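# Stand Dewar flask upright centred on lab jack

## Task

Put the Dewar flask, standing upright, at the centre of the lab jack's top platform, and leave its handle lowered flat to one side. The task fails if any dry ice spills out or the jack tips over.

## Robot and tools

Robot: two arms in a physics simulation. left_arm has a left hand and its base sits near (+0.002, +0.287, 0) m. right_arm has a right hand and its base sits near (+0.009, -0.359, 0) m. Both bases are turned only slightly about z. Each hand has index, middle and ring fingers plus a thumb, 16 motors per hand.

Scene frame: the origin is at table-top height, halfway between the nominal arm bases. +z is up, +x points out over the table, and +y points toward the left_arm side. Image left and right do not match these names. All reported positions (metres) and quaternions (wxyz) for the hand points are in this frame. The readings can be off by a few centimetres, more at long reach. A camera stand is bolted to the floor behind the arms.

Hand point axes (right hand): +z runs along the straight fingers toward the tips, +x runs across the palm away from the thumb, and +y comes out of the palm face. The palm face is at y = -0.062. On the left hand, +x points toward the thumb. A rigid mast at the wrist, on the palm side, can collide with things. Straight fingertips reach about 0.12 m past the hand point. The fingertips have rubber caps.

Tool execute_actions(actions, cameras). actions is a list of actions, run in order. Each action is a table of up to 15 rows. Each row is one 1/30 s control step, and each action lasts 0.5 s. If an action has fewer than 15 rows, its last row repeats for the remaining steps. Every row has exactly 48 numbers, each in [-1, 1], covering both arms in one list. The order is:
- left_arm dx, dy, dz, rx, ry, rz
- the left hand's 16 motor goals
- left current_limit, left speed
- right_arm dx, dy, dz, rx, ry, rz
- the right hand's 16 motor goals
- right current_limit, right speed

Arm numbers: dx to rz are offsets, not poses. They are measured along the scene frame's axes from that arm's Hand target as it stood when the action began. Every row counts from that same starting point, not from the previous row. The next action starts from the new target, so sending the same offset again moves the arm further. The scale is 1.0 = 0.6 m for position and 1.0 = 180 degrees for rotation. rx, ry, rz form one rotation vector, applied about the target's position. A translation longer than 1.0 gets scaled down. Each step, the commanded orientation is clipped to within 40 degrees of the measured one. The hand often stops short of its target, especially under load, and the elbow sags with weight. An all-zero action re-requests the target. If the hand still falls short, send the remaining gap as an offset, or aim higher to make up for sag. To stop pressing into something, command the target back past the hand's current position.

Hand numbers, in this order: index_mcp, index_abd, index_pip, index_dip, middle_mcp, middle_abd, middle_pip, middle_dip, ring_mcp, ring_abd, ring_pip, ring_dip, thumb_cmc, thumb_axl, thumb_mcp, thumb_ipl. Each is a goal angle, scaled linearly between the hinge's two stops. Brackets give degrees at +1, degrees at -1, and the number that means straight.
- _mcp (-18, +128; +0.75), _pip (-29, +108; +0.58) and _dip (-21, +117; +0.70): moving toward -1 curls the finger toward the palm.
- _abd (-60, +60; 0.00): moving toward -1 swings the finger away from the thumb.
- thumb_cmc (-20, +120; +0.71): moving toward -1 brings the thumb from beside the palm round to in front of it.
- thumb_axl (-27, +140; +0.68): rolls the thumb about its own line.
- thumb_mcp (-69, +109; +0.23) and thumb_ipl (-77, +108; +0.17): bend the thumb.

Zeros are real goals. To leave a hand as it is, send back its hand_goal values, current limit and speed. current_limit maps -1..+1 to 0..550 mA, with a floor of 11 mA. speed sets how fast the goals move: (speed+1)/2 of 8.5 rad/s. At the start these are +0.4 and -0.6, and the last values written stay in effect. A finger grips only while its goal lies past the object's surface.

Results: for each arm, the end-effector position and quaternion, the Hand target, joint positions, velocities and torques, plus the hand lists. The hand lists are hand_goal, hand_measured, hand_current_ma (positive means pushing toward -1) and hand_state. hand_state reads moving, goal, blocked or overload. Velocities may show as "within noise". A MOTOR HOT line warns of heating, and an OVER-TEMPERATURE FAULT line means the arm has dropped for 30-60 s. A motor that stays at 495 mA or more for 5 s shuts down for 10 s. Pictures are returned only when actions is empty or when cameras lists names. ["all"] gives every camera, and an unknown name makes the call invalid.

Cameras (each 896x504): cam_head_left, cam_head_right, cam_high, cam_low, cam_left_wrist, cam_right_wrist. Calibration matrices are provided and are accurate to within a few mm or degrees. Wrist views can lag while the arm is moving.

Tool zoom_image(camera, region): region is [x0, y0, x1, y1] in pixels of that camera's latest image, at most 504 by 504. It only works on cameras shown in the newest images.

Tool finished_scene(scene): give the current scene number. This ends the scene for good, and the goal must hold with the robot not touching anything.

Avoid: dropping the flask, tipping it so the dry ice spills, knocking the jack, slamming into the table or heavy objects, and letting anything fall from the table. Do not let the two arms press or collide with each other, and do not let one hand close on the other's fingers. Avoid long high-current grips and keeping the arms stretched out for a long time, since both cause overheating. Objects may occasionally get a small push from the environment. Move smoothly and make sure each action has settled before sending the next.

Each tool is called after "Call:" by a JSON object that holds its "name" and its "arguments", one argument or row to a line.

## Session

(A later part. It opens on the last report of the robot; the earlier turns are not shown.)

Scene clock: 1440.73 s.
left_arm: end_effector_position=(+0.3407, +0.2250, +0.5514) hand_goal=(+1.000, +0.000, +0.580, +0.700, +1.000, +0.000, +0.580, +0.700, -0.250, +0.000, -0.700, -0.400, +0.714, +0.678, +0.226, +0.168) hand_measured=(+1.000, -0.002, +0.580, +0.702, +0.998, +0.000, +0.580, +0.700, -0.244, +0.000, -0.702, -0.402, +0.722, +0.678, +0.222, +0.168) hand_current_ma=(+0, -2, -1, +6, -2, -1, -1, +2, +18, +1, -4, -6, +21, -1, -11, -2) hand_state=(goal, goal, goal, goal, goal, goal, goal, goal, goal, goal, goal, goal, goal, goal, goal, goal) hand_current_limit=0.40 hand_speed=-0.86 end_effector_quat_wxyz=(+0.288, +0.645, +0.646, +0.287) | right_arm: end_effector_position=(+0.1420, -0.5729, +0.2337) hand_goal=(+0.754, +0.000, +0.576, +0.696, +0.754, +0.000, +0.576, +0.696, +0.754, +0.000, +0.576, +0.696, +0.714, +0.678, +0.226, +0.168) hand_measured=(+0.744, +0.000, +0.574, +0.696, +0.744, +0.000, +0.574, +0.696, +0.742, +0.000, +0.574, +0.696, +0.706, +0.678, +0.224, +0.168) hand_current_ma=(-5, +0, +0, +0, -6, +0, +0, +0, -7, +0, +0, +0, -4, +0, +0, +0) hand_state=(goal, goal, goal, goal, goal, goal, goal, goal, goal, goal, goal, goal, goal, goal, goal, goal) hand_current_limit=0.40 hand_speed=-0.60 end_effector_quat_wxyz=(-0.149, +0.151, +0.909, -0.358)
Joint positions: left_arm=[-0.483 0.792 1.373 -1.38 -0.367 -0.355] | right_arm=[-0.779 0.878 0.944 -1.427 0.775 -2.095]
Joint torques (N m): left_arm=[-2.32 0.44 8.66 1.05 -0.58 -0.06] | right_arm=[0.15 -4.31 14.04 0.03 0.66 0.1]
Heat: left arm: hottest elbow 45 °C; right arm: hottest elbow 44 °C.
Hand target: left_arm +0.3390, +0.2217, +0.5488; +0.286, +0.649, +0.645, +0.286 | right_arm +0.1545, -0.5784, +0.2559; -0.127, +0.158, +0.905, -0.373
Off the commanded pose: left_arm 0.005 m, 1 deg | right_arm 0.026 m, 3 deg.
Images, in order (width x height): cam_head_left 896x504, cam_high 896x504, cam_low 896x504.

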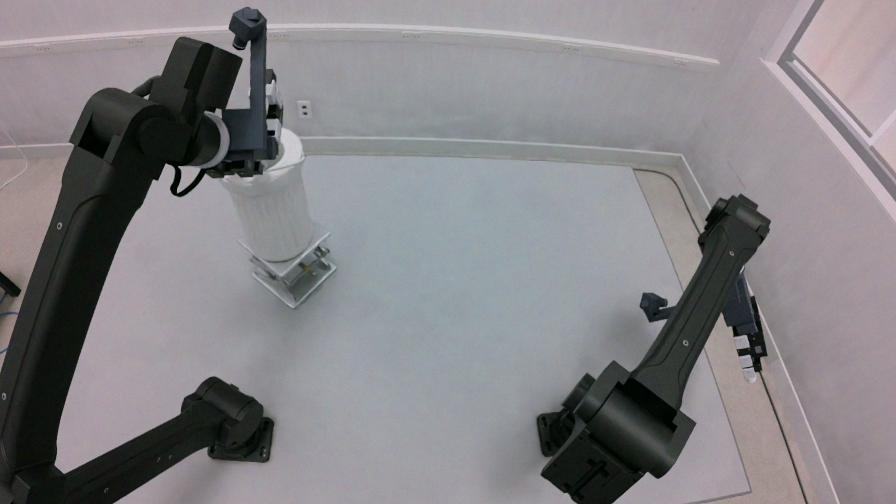

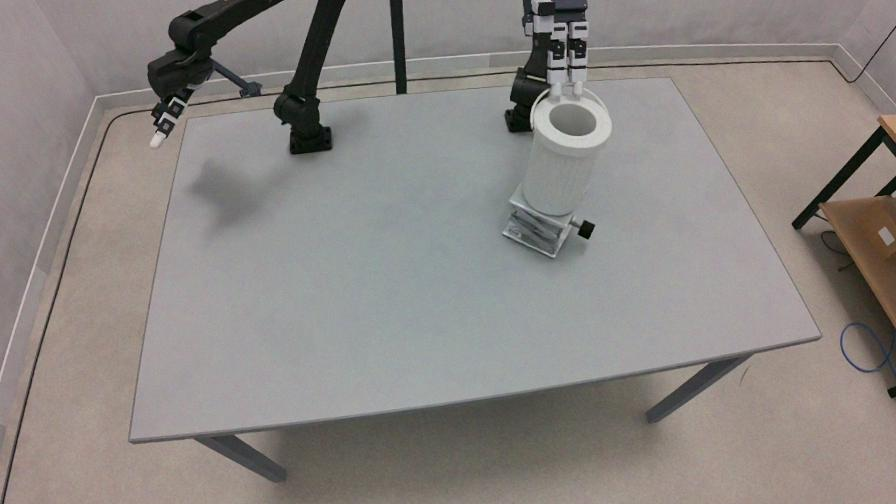

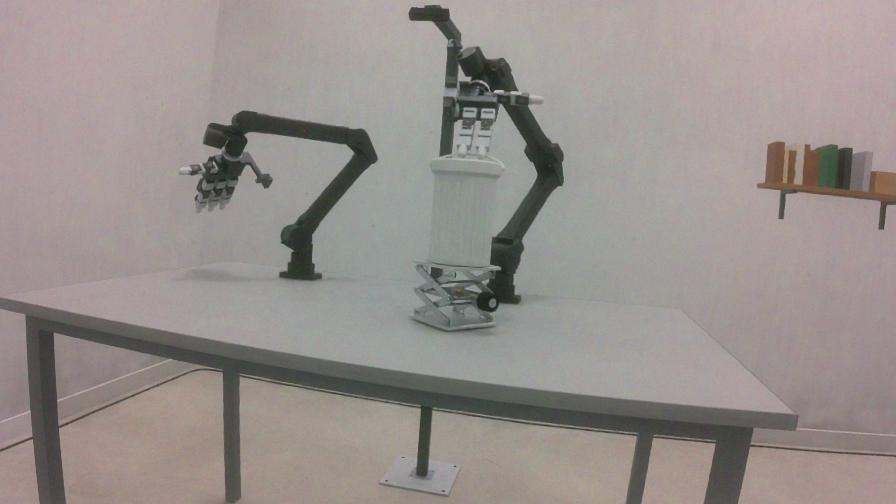

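Call:
{"name": "execute_actions", "arguments": {
  "actions": [
    [[-0.035,0,-0.003,0,0,0,1,0,0.58,0.7,1,0,0.58,0.7,-0.25,0,-0.70,-0.4,0.714,0.678,0.226,0.168,0.4,-0.86,0,0,0,0,0,0,0.754,0,0.576,0.696,0.754,0,0.576,0.696,0.754,0,0.576,0.696,0.714,0.678,0.226,0.168,0.4,-0.6]]
  ],
  "cameras": ["cam_high","cam_low","cam_head_left"]
}}

Call:
{"name": "zoom_image", "arguments": {
  "camera": "cam_high",
  "region": [520, 60, 620, 140]
}}

Call:
{"name": "zoom_image", "arguments": {
  "camera": "cam_low",
  "region": [410, 70, 530, 180]
}}

Call:
{"name": "zoom_image", "arguments": {
  "camera": "cam_head_left",
  "region": [180, 90, 330, 240]
}}

Scene clock: 1449.30 s.
left_arm: end_effector_position=(+0.3200, +0.2212, +0.5494) hand_goal=(+1.000, +0.000, +0.580, +0.700, +1.000, +0.000, +0.580, +0.700, -0.250, +0.000, -0.700, -0.400, +0.714, +0.678, +0.226, +0.168) hand_measured=(+1.000, -0.002, +0.578, +0.700, +1.000, +0.000, +0.578, +0.700, -0.244, +0.000, -0.702, -0.402, +0.722, +0.678, +0.222, +0.168) hand_current_ma=(+0, -4, -3, +0, +0, +0, -3, +0, +18, +1, -4, -6, +21, -1, -11, -2) hand_state=(goal, goal, goal, goal, goal, goal, goal, goal, goal, goal, goal, goal, goal, goal, goal, goal) hand_current_limit=0.40 hand_speed=-0.86 end_effector_quat_wxyz=(+0.288, +0.649, +0.644, +0.285) | right_arm: end_effector_position=(+0.1420, -0.5729, +0.2337) hand_goal=(+0.754, +0.000, +0.576, +0.696, +0.754, +0.000, +0.576, +0.696, +0.754, +0.000, +0.576, +0.696, +0.714, +0.678, +0.226, +0.168) hand_measured=(+0.744, +0.000, +0.574, +0.696, +0.744, +0.000, +0.574, +0.696, +0.742, +0.000, +0.574, +0.696, +0.706, +0.678, +0.224, +0.168) hand_current_ma=(-5, +0, +0, +0, -6, +0, +0, +0, -7, +0, +0, +0, -4, +0, +0, +0) hand_state=(goal, goal, goal, goal, goal, goal, goal, goal, goal, goal, goal, goal, goal, goal, goal, goal) hand_current_limit=0.40 hand_speed=-0.60 end_effector_quat_wxyz=(-0.149, +0.151, +0.909, -0.358)
Joint positions: left_arm=[-0.558 0.758 1.362 -1.426 -0.411 -0.407] | right_arm=[-0.779 0.878 0.944 -1.427 0.775 -2.095]
Joint torques (N m): left_arm=[-2.49 0.73 8.36 1.03 -0.66 -0.05] | right_arm=[0.15 -4.54 13.97 0.08 0.66 0.11]
Heat: left arm: hottest elbow 44 °C; right arm: hottest elbow 44 °C.
Hand target: left_arm +0.3180, +0.2217, +0.5470; +0.286, +0.649, +0.645, +0.286 | right_arm +0.1545, -0.5784, +0.2559; -0.127, +0.158, +0.905, -0.373
Off the commanded pose: left_arm 0.003 m, 0 deg | right_arm 0.026 m, 3 deg.
Images, in order (width x height): cam_head_left 896x504, cam_high 896x504, cam_low 896x504.

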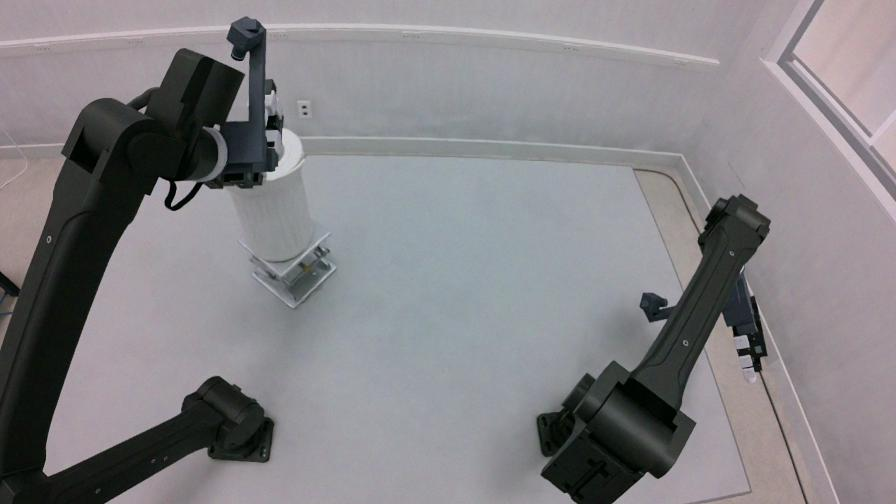

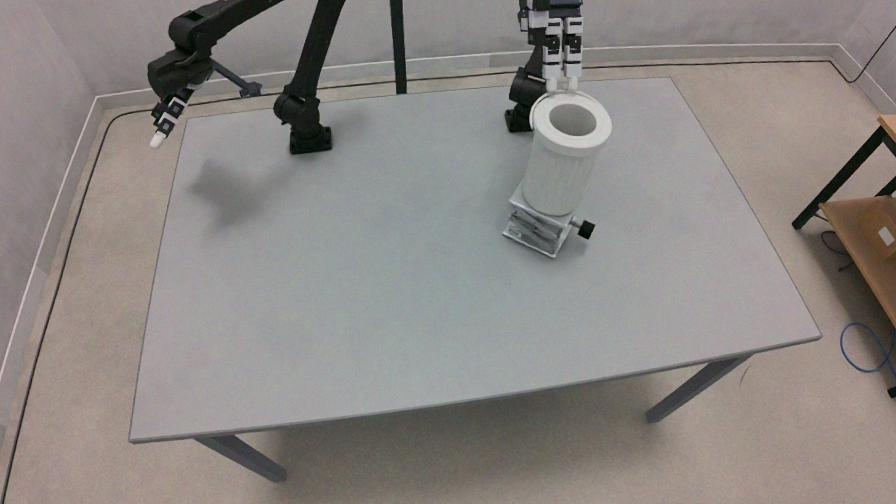

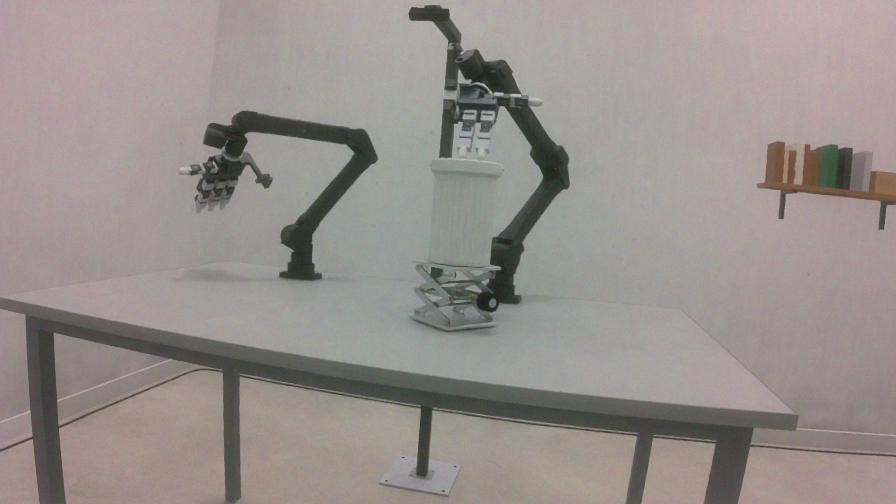

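Scaled by 5.040.

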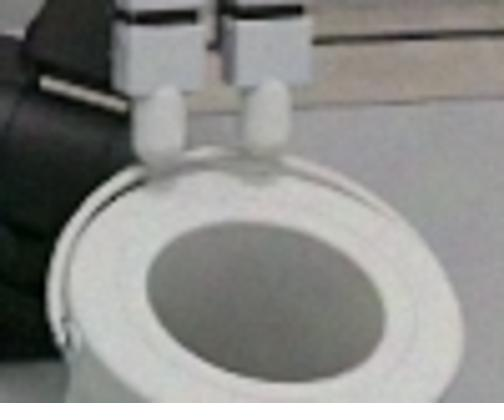

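Scaled by 4.200.

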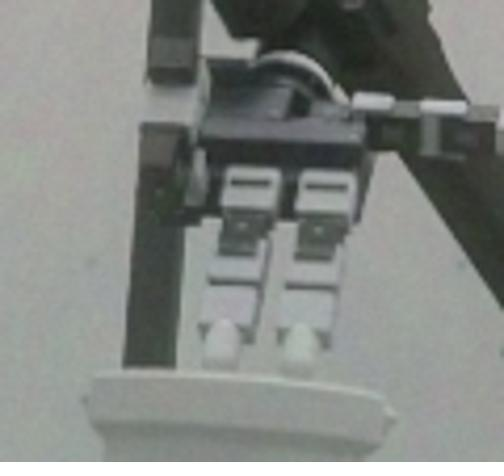

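Scaled by 3.360.

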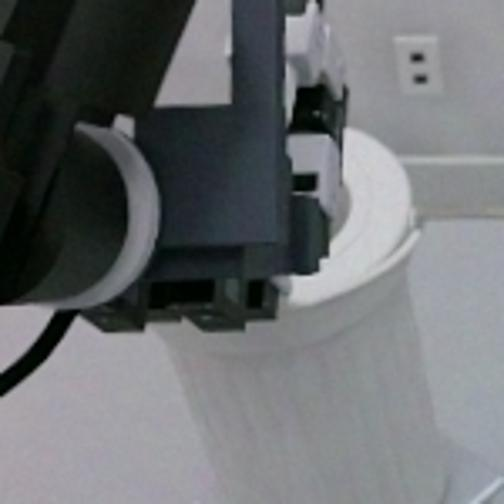

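Call:
{"name": "execute_actions", "arguments": {
  "actions": [
    [[-0.02,0,0.0,0,0,0,1,0,0.58,0.7,1,0,0.58,0.7,-0.25,0,-0.70,-0.4,0.714,0.678,0.226,0.168,0.4,-0.86,0,0,0,0,0,0,0.754,0,0.576,0.696,0.754,0,0.576,0.696,0.754,0,0.576,0.696,0.714,0.678,0.226,0.168,0.4,-0.6]]
  ],
  "cameras": ["all"]
}}

Call:
{"name": "zoom_image", "arguments": {
  "camera": "cam_high",
  "region": [520, 60, 620, 140]
}}

Call:
{"name": "zoom_image", "arguments": {
  "camera": "cam_low",
  "region": [410, 70, 530, 180]
}}

Call:
{"name": "zoom_image", "arguments": {
  "camera": "cam_head_right",
  "region": [180, 90, 330, 240]
}}

Scene clock: 1469.57 s.
left_arm: end_effector_position=(+0.3092, +0.2201, +0.5494) hand_goal=(+1.000, +0.000, +0.580, +0.700, +1.000, +0.000, +0.580, +0.700, -0.250, +0.000, -0.700, -0.400, +0.714, +0.678, +0.226, +0.168) hand_measured=(+1.000, -0.002, +0.578, +0.700, +1.000, +0.000, +0.578, +0.700, -0.244, +0.000, -0.702, -0.402, +0.722, +0.678, +0.222, +0.168) hand_current_ma=(+0, -3, -3, +0, +0, +0, -3, +0, +18, +1, -4, -6, +21, -1, -11, -2) hand_state=(goal, goal, goal, goal, goal, goal, goal, goal, goal, goal, goal, goal, goal, goal, goal, goal) hand_current_limit=0.40 hand_speed=-0.86 end_effector_quat_wxyz=(+0.288, +0.649, +0.644, +0.285) | right_arm: end_effector_position=(+0.1420, -0.5729, +0.2337) hand_goal=(+0.754, +0.000, +0.576, +0.696, +0.754, +0.000, +0.576, +0.696, +0.754, +0.000, +0.576, +0.696, +0.714, +0.678, +0.226, +0.168) hand_measured=(+0.744, +0.000, +0.574, +0.696, +0.744, +0.000, +0.574, +0.696, +0.742, +0.000, +0.574, +0.696, +0.706, +0.678, +0.224, +0.168) hand_current_ma=(-5, +0, +0, +0, -6, +0, +0, +0, -7, +0, +0, +0, -4, +0, +0, +0) hand_state=(goal, goal, goal, goal, goal, goal, goal, goal, goal, goal, goal, goal, goal, goal, goal, goal) hand_current_limit=0.40 hand_speed=-0.60 end_effector_quat_wxyz=(-0.149, +0.151, +0.909, -0.358)
Joint positions: left_arm=[-0.602 0.744 1.362 -1.456 -0.44 -0.444] | right_arm=[-0.779 0.878 0.944 -1.427 0.775 -2.095]
Joint torques (N m): left_arm=[-2.55 1.08 8.14 1.01 -0.68 -0.05] | right_arm=[0.03 -4.19 14.04 -0.03 0.69 0.12]
Heat: left arm: hottest elbow 43 °C; right arm: hottest elbow 45 °C.
Hand target: left_arm +0.3060, +0.2217, +0.5470; +0.286, +0.649, +0.645, +0.286 | right_arm +0.1545, -0.5784, +0.2559; -0.127, +0.158, +0.905, -0.373
Off the commanded pose: left_arm 0.004 m, 0 deg | right_arm 0.026 m, 3 deg.
camera_calibration:
cam_left_wrist: T_world_to_cam=[[-0.401798, -0.780896, -0.478289, 0.530105], [-0.910301, 0.397389, 0.115908, 0.0773181], [0.0995547, 0.481959, -0.87052, 0.465238], [0, 0, 0, 1]] pos_world=[0.237061, 0.159006, 0.649581]
cam_right_wrist: T_world_to_cam=[[0.7906, 0.169853, -0.588303, 0.151261], [0.606325, -0.0829012, 0.790884, -0.364471], [0.0855627, -0.981976, -0.168528, -0.411937], [0, 0, 0, 1]] pos_world=[0.136647, -0.46042, 0.307819]

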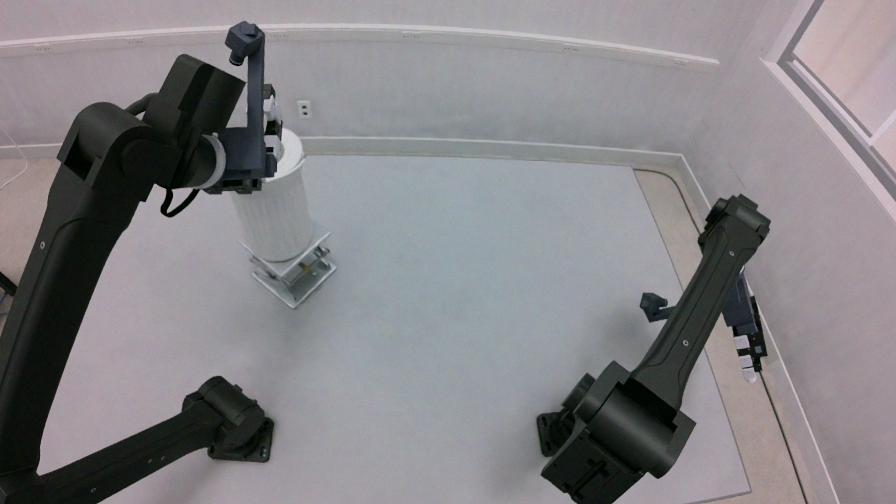

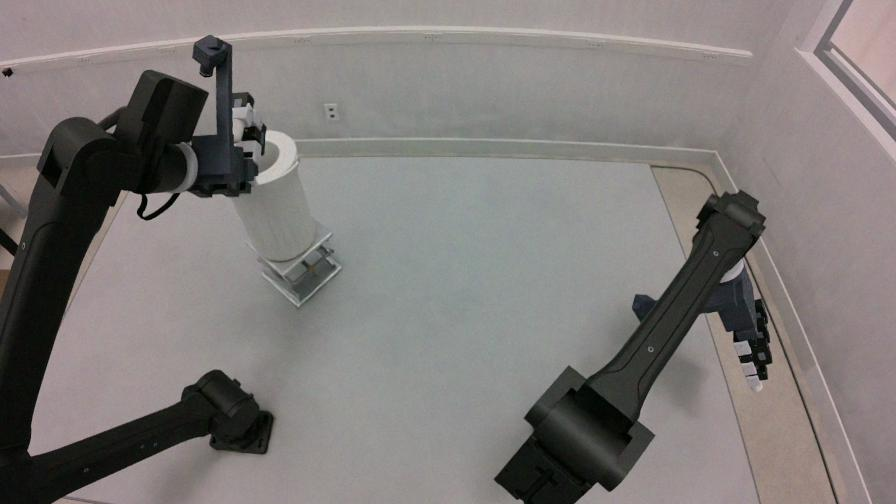

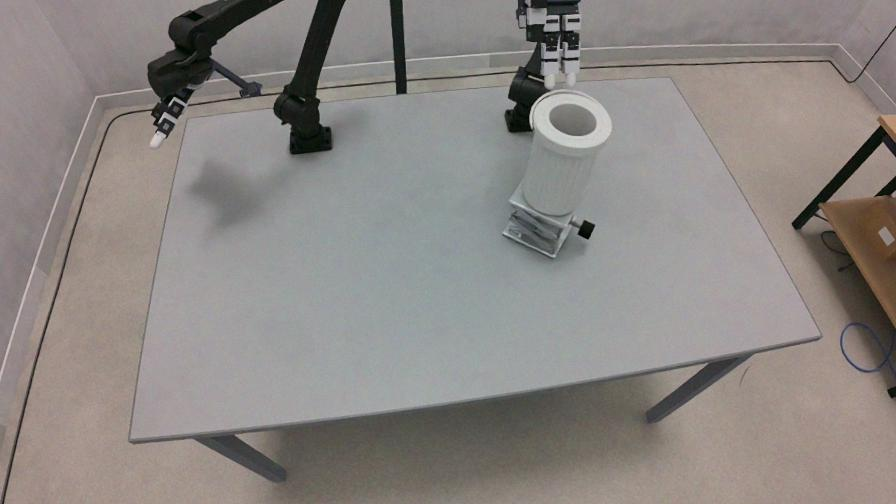

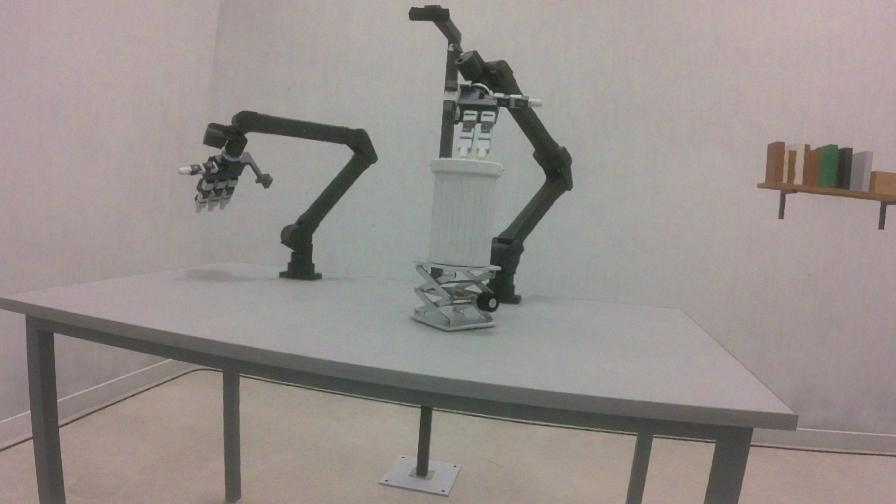

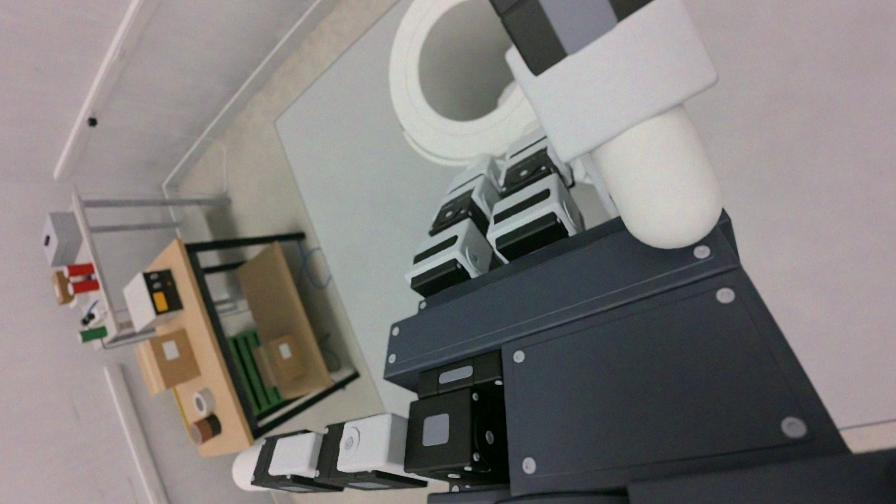

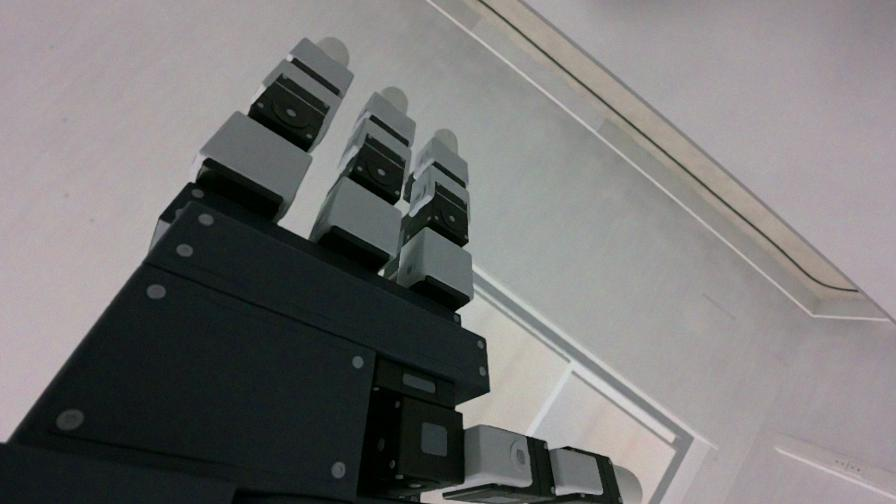

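Scaled by 5.040.

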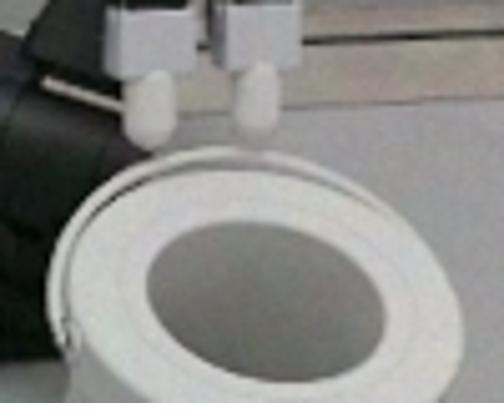

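Scaled by 4.200.

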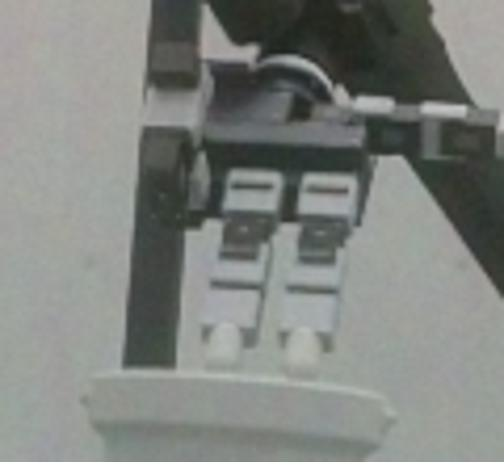

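Scaled by 3.360.

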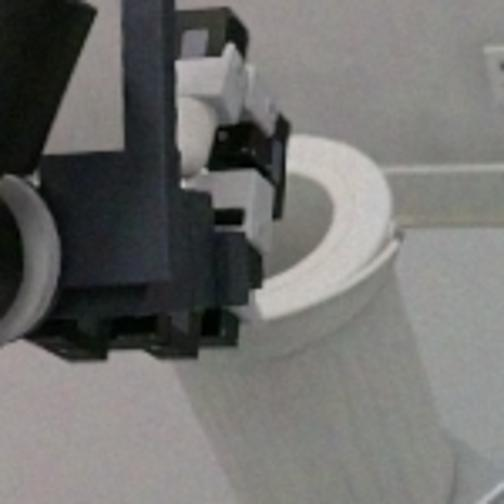

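Call:
{"name": "execute_actions", "arguments": {
  "actions": [
    [[-0.018,0,-0.01,0,0,0,1,0,0.58,0.7,1,0,0.58,0.7,-0.25,0,-0.70,-0.4,0.714,0.678,0.226,0.168,0.4,-0.86,0,0,0,0,0,0,0.754,0,0.576,0.696,0.754,0,0.576,0.696,0.754,0,0.576,0.696,0.714,0.678,0.226,0.168,0.4,-0.6]]
  ],
  "cameras": ["cam_high","cam_low"]
}}

Call:
{"name": "zoom_image", "arguments": {
  "camera": "cam_high",
  "region": [520, 60, 620, 140]
}}

Call:
{"name": "zoom_image", "arguments": {
  "camera": "cam_low",
  "region": [410, 70, 530, 180]
}}

Scene clock: 1480.53 s.
left_arm: end_effector_position=(+0.2952, +0.2224, +0.5445) hand_goal=(+1.000, +0.000, +0.580, +0.700, +1.000, +0.000, +0.580, +0.700, -0.250, +0.000, -0.700, -0.400, +0.714, +0.678, +0.226, +0.168) hand_measured=(+1.000, -0.002, +0.578, +0.700, +1.000, +0.000, +0.578, +0.700, -0.244, +0.000, -0.702, -0.402, +0.722, +0.678, +0.222, +0.168) hand_current_ma=(+0, -3, -3, +0, +0, +0, -3, +0, +18, +1, -4, -6, +21, -1, -11, -2) hand_state=(goal, goal, goal, goal, goal, goal, goal, goal, goal, goal, goal, goal, goal, goal, goal, goal) hand_current_limit=0.40 hand_speed=-0.86 end_effector_quat_wxyz=(+0.290, +0.648, +0.644, +0.285) | right_arm: end_effector_position=(+0.1420, -0.5729, +0.2337) hand_goal=(+0.754, +0.000, +0.576, +0.696, +0.754, +0.000, +0.576, +0.696, +0.754, +0.000, +0.576, +0.696, +0.714, +0.678, +0.226, +0.168) hand_measured=(+0.744, +0.000, +0.574, +0.696, +0.744, +0.000, +0.574, +0.696, +0.742, +0.000, +0.574, +0.696, +0.706, +0.678, +0.224, +0.168) hand_current_ma=(-5, +0, +0, +0, -6, +0, +0, +0, -7, +0, +0, +0, -4, +0, +0, +0) hand_state=(goal, goal, goal, goal, goal, goal, goal, goal, goal, goal, goal, goal, goal, goal, goal, goal) hand_current_limit=0.40 hand_speed=-0.60 end_effector_quat_wxyz=(-0.149, +0.151, +0.909, -0.358)
Joint positions: left_arm=[-0.649 0.71 1.338 -1.476 -0.471 -0.482] | right_arm=[-0.779 0.878 0.944 -1.427 0.775 -2.095]
Joint torques (N m): left_arm=[-2.43 1.38 8.24 1.03 -0.71 -0.06] | right_arm=[-0.15 -4.37 14 0.02 0.66 0.1]
Heat: left arm: hottest elbow 42 °C; right arm: hottest elbow 45 °C.
Hand target: left_arm +0.2952, +0.2217, +0.5410; +0.286, +0.649, +0.645, +0.286 | right_arm +0.1545, -0.5784, +0.2559; -0.127, +0.158, +0.905, -0.373
Off the commanded pose: left_arm 0.004 m, 1 deg | right_arm 0.026 m, 3 deg.
Images, in order (width x height): cam_high 896x504, cam_low 896x504.

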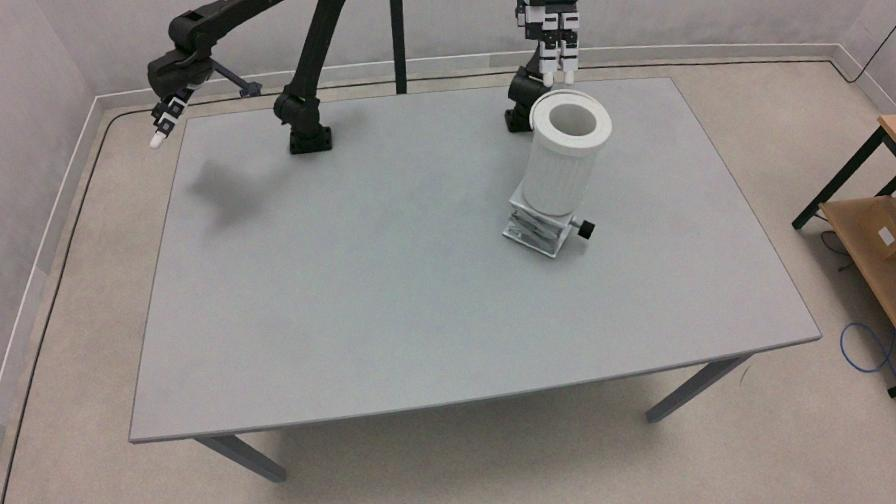

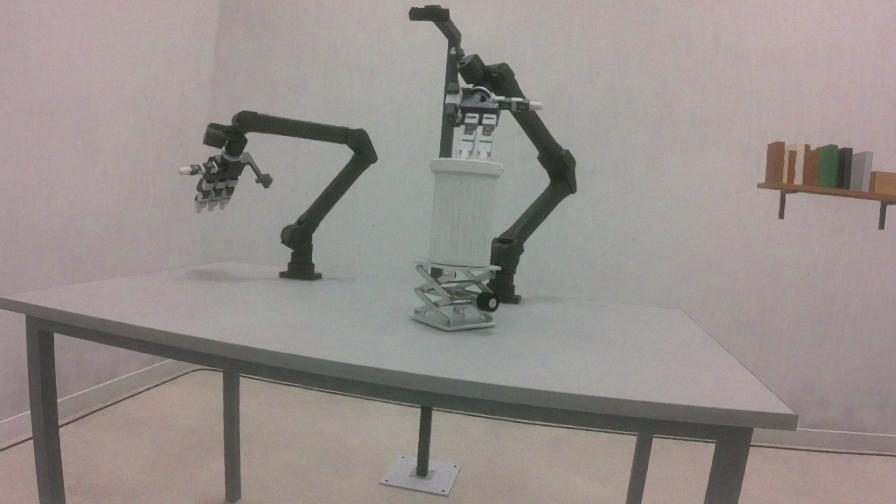

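Scaled by 5.040.

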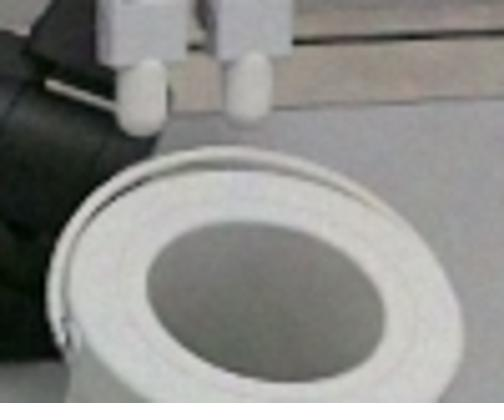

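Scaled by 4.200.

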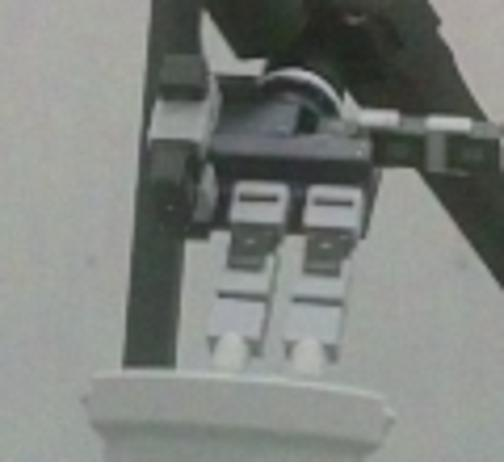

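Call:
{"name": "execute_actions", "arguments": {
  "actions": [
    [[0.01,0,-0.025,0,0,0,1,0,0.58,0.7,1,0,0.58,0.7,-0.25,0,-0.70,-0.4,0.714,0.678,0.226,0.168,0.4,-0.86,0,0,0,0,0,0,0.754,0,0.576,0.696,0.754,0,0.576,0.696,0.754,0,0.576,0.696,0.714,0.678,0.226,0.168,0.4,-0.6]]
  ],
  "cameras": ["cam_high","cam_low"]
}}

Call:
{"name": "zoom_image", "arguments": {
  "camera": "cam_high",
  "region": [520, 60, 620, 140]
}}

Call:
{"name": "zoom_image", "arguments": {
  "camera": "cam_low",
  "region": [410, 70, 530, 180]
}}

Scene clock: 1491.30 s.
left_arm: end_effector_position=(+0.2975, +0.2199, +0.5240) hand_goal=(+1.000, +0.000, +0.580, +0.700, +1.000, +0.000, +0.580, +0.700, -0.250, +0.000, -0.700, -0.400, +0.714, +0.678, +0.226, +0.168) hand_measured=(+1.000, -0.002, +0.578, +0.700, +1.000, +0.000, +0.578, +0.700, -0.244, +0.000, -0.702, -0.402, +0.722, +0.678, +0.222, +0.168) hand_current_ma=(+0, -3, -3, +0, +0, +0, -3, +0, +18, +1, -4, -6, +21, -1, -11, -2) hand_state=(goal, goal, goal, goal, goal, goal, goal, goal, goal, goal, goal, goal, goal, goal, goal, goal) hand_current_limit=0.40 hand_speed=-0.86 end_effector_quat_wxyz=(+0.283, +0.653, +0.644, +0.281) | right_arm: end_effector_position=(+0.1420, -0.5729, +0.2337) hand_goal=(+0.754, +0.000, +0.576, +0.696, +0.754, +0.000, +0.576, +0.696, +0.754, +0.000, +0.576, +0.696, +0.714, +0.678, +0.226, +0.168) hand_measured=(+0.744, +0.000, +0.574, +0.696, +0.744, +0.000, +0.574, +0.696, +0.742, +0.000, +0.574, +0.696, +0.706, +0.678, +0.224, +0.168) hand_current_ma=(-5, +0, +0, +0, -6, +0, +0, +0, -7, +0, +0, +0, -4, +0, +0, +0) hand_state=(goal, goal, goal, goal, goal, goal, goal, goal, goal, goal, goal, goal, goal, goal, goal, goal) hand_current_limit=0.40 hand_speed=-0.60 end_effector_quat_wxyz=(-0.149, +0.151, +0.909, -0.358)
Joint positions: left_arm=[-0.647 0.697 1.282 -1.453 -0.463 -0.482] | right_arm=[-0.779 0.878 0.944 -1.427 0.775 -2.095]
Joint torques (N m): left_arm=[-0.32 1.32 8.51 2 -0.42 0.18] | right_arm=[0.26 -4.31 14.15 -0.01 0.68 0.11]
Heat: left arm: hottest elbow 43 °C; right arm: hottest elbow 45 °C.
Hand target: left_arm +0.3012, +0.2217, +0.5260; +0.286, +0.649, +0.645, +0.286 | right_arm +0.1545, -0.5784, +0.2559; -0.127, +0.158, +0.905, -0.373
Off the commanded pose: left_arm 0.005 m, 1 deg | right_arm 0.026 m, 3 deg.
Images, in order (width x height): cam_high 896x504, cam_low 896x504.

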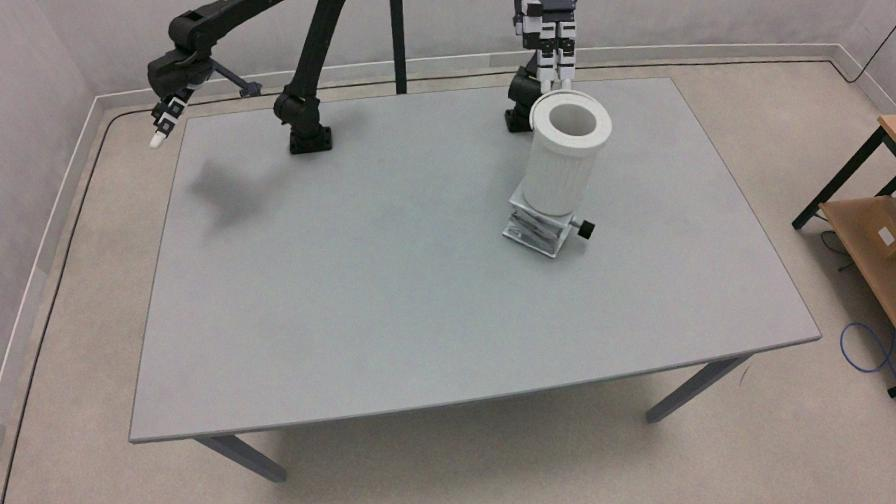

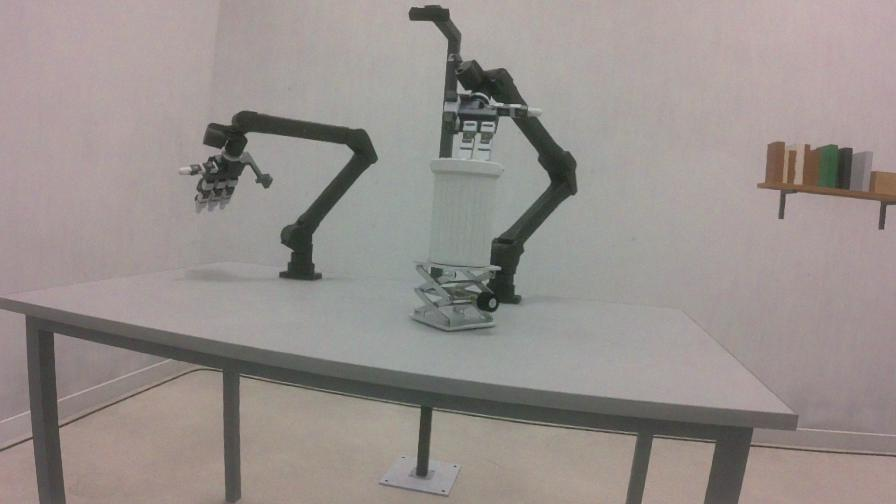

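Scaled by 5.040.

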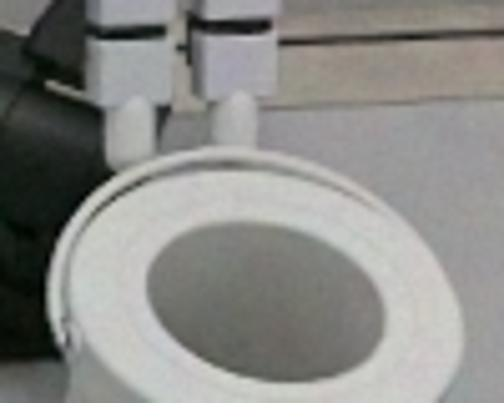

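Scaled by 4.200.

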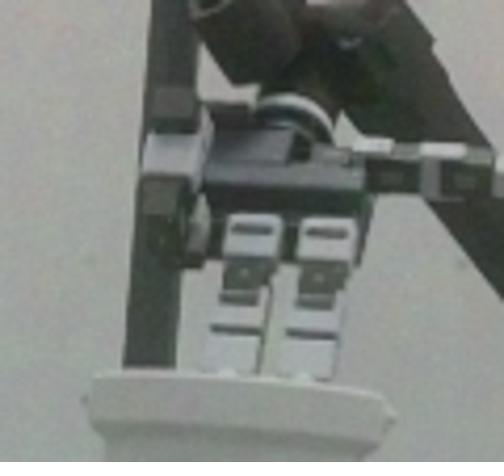

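Call:
{"name": "execute_actions", "arguments": {
  "actions": [
    [[0,0,0.05,0,0,0,1,0,0.58,0.7,1,0,0.58,0.7,-0.25,0,-0.70,-0.4,0.714,0.678,0.226,0.168,0.4,-0.86,0,0,0,0,0,0,0.754,0,0.576,0.696,0.754,0,0.576,0.696,0.754,0,0.576,0.696,0.714,0.678,0.226,0.168,0.4,-0.6]],
    [[0.02,0,0.02,0,0,0,1,0,0.58,0.7,1,0,0.58,0.7,-0.25,0,-0.70,-0.4,0.714,0.678,0.226,0.168,0.4,-0.86,0,0,0,0,0,0,0.754,0,0.576,0.696,0.754,0,0.576,0.696,0.754,0,0.576,0.696,0.714,0.678,0.226,0.168,0.4,-0.6]]
  ],
  "cameras": ["cam_high","cam_low"]
}}

Call:
{"name": "zoom_image", "arguments": {
  "camera": "cam_high",
  "region": [520, 60, 620, 140]
}}

Call:
{"name": "zoom_image", "arguments": {
  "camera": "cam_low",
  "region": [410, 70, 530, 180]
}}

Scene clock: 1510.03 s.
left_arm: end_effector_position=(+0.3154, +0.2175, +0.5408) hand_goal=(+1.000, +0.000, +0.580, +0.700, +1.000, +0.000, +0.580, +0.700, -0.250, +0.000, -0.700, -0.400, +0.714, +0.678, +0.226, +0.168) hand_measured=(+1.000, -0.002, +0.590, +0.704, +1.000, +0.000, +0.578, +0.700, -0.244, +0.000, -0.702, -0.402, +0.722, +0.678, +0.222, +0.168) hand_current_ma=(+0, -3, +27, +9, +0, +0, -2, +0, +18, +1, -4, -6, +21, -1, -11, -2) hand_state=(goal, goal, goal, goal, goal, goal, goal, goal, goal, goal, goal, goal, goal, goal, goal, goal) hand_current_limit=0.40 hand_speed=-0.86 end_effector_quat_wxyz=(+0.266, +0.657, +0.649, +0.278) | right_arm: end_effector_position=(+0.1420, -0.5729, +0.2337) hand_goal=(+0.754, +0.000, +0.576, +0.696, +0.754, +0.000, +0.576, +0.696, +0.754, +0.000, +0.576, +0.696, +0.714, +0.678, +0.226, +0.168) hand_measured=(+0.744, +0.000, +0.574, +0.696, +0.744, +0.000, +0.574, +0.696, +0.742, +0.000, +0.574, +0.696, +0.706, +0.678, +0.224, +0.168) hand_current_ma=(-5, +0, +0, +0, -6, +0, +0, +0, -7, +0, +0, +0, -4, +0, +0, +0) hand_state=(goal, goal, goal, goal, goal, goal, goal, goal, goal, goal, goal, goal, goal, goal, goal, goal) hand_current_limit=0.40 hand_speed=-0.60 end_effector_quat_wxyz=(-0.149, +0.151, +0.909, -0.358)
Joint positions: left_arm=[-0.595 0.773 1.374 -1.488 -0.433 -0.447] | right_arm=[-0.779 0.878 0.944 -1.427 0.775 -2.095]
Joint torques (N m): left_arm=[-0.32 1.14 12.89 1.22 -0.41 0.21] | right_arm=[-0.03 -4.72 14.13 0.03 0.65 0.11]
Heat: left arm: hottest elbow 42 °C; right arm: hottest elbow 45 °C.
Hand target: left_arm +0.3132, +0.2217, +0.5680; +0.286, +0.649, +0.645, +0.286 | right_arm +0.1545, -0.5784, +0.2559; -0.127, +0.158, +0.905, -0.373
Off the commanded pose: left_arm 0.028 m, 3 deg | right_arm 0.026 m, 3 deg.
Images, in order (width x height): cam_high 896x504, cam_low 896x504.

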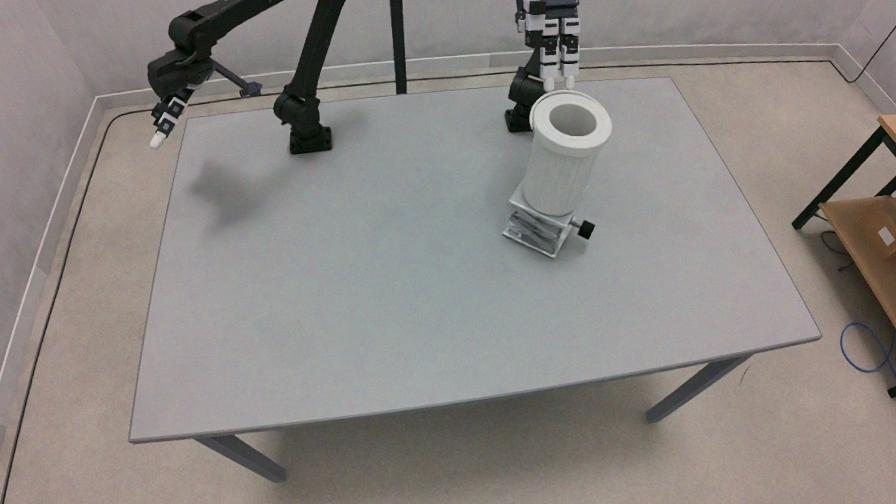

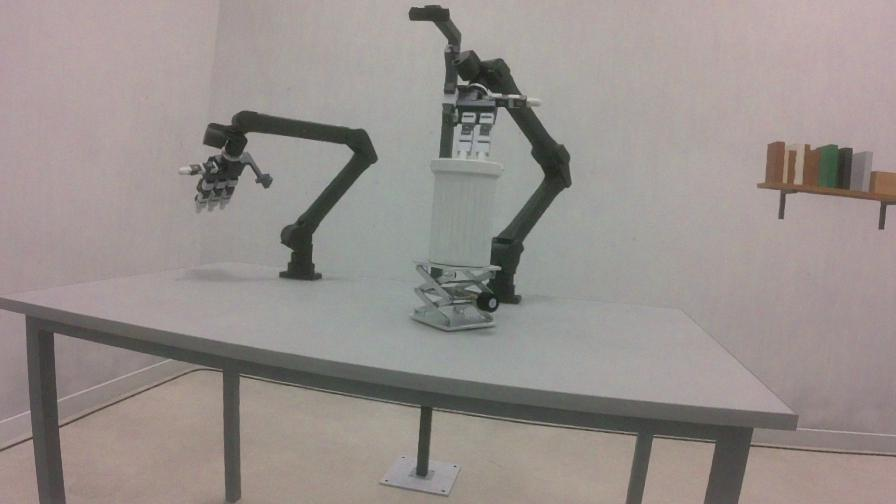

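Scaled by 5.040.

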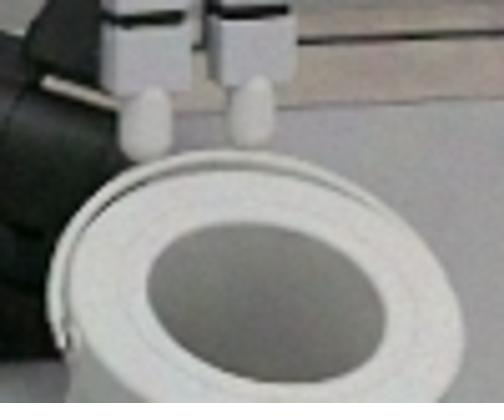

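Scaled by 4.200.

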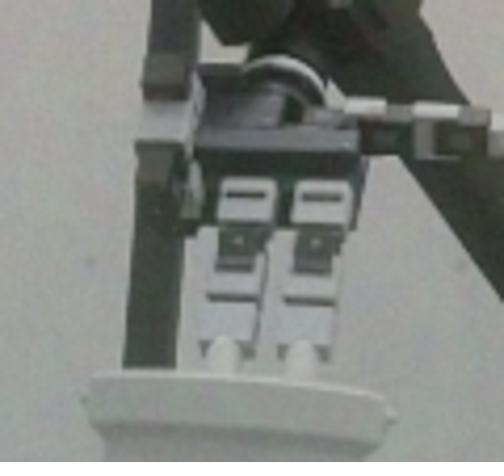

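Call:
{"name": "execute_actions", "arguments": {
  "actions": [
    [[-0.035,0.008,0.01,0,0,0,1,0,0.58,0.7,1,0,0.58,0.7,-0.25,0,-0.70,-0.4,0.714,0.678,0.226,0.168,0.4,-0.86,0,0,0,0,0,0,0.754,0,0.576,0.696,0.754,0,0.576,0.696,0.754,0,0.576,0.696,0.714,0.678,0.226,0.168,0.4,-0.6]],
    [[0,0,0.03,0,0,0,1,0,0.58,0.7,1,0,0.58,0.7,-0.25,0,-0.70,-0.4,0.714,0.678,0.226,0.168,0.4,-0.86,0,0,0,0,0,0,0.754,0,0.576,0.696,0.754,0,0.576,0.696,0.754,0,0.576,0.696,0.714,0.678,0.226,0.168,0.4,-0.6]]
  ],
  "cameras": ["cam_high","cam_low"]
}}

Call:
{"name": "zoom_image", "arguments": {
  "camera": "cam_high",
  "region": [520, 60, 620, 140]
}}

Call:
{"name": "zoom_image", "arguments": {
  "camera": "cam_low",
  "region": [410, 70, 530, 180]
}}

Scene clock: 1517.00 s.
left_arm: end_effector_position=(+0.2985, +0.2262, +0.5685) hand_goal=(+1.000, +0.000, +0.580, +0.700, +1.000, +0.000, +0.580, +0.700, -0.250, +0.000, -0.700, -0.400, +0.714, +0.678, +0.226, +0.168) hand_measured=(+1.000, -0.002, +0.584, +0.704, +1.000, +0.000, +0.578, +0.700, -0.244, +0.000, -0.702, -0.402, +0.722, +0.678, +0.222, +0.168) hand_current_ma=(+0, -3, +9, +7, +0, +0, -2, +0, +18, +1, -4, -6, +21, -1, -11, -2) hand_state=(goal, goal, goal, goal, goal, goal, goal, goal, goal, goal, goal, goal, goal, goal, goal, goal) hand_current_limit=0.40 hand_speed=-0.86 end_effector_quat_wxyz=(+0.264, +0.655, +0.649, +0.283) | right_arm: end_effector_position=(+0.1420, -0.5729, +0.2337) hand_goal=(+0.754, +0.000, +0.576, +0.696, +0.754, +0.000, +0.576, +0.696, +0.754, +0.000, +0.576, +0.696, +0.714, +0.678, +0.226, +0.168) hand_measured=(+0.744, +0.000, +0.574, +0.696, +0.744, +0.000, +0.574, +0.696, +0.742, +0.000, +0.574, +0.696, +0.706, +0.678, +0.224, +0.168) hand_current_ma=(-5, +0, +0, +0, -6, +0, +0, +0, -7, +0, +0, +0, -4, +0, +0, +0) hand_state=(goal, goal, goal, goal, goal, goal, goal, goal, goal, goal, goal, goal, goal, goal, goal, goal) hand_current_limit=0.40 hand_speed=-0.60 end_effector_quat_wxyz=(-0.149, +0.151, +0.909, -0.358)
Joint positions: left_arm=[-0.622 0.779 1.465 -1.584 -0.46 -0.47] | right_arm=[-0.779 0.878 0.944 -1.427 0.775 -2.095]
Joint torques (N m): left_arm=[-2.61 1.85 12.12 0.92 -0.72 -0.06] | right_arm=[0.09 -4.42 14.08 0.01 0.69 0.1]
Heat: left arm: hottest elbow 43 °C; right arm: hottest elbow 45 °C.
Hand target: left_arm +0.2922, +0.2265, +0.5920; +0.286, +0.649, +0.645, +0.286 | right_arm +0.1545, -0.5784, +0.2559; -0.127, +0.158, +0.905, -0.373
Off the commanded pose: left_arm 0.024 m, 3 deg | right_arm 0.026 m, 3 deg.
Images, in order (width x height): cam_high 896x504, cam_low 896x504.

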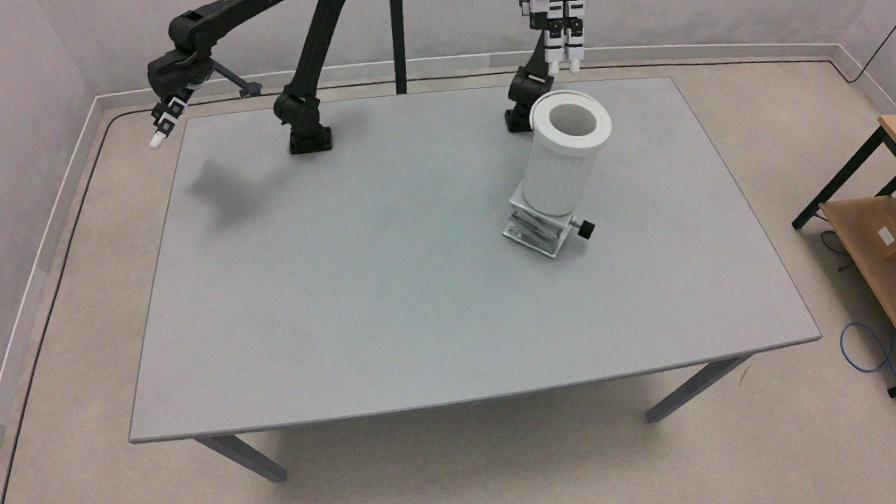

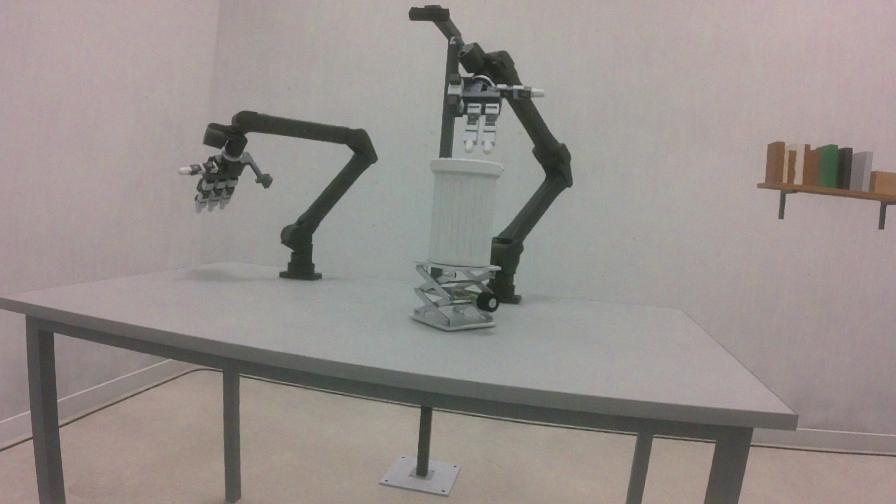

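Scaled by 5.040.

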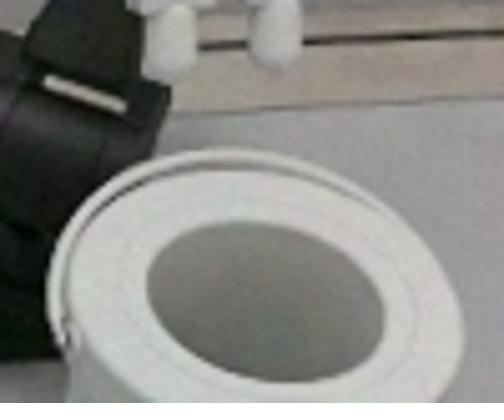

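Scaled by 4.200.

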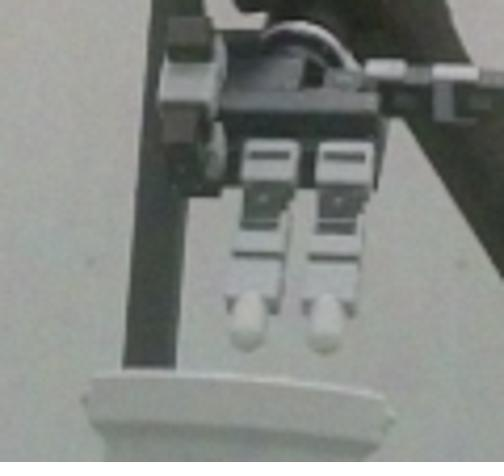

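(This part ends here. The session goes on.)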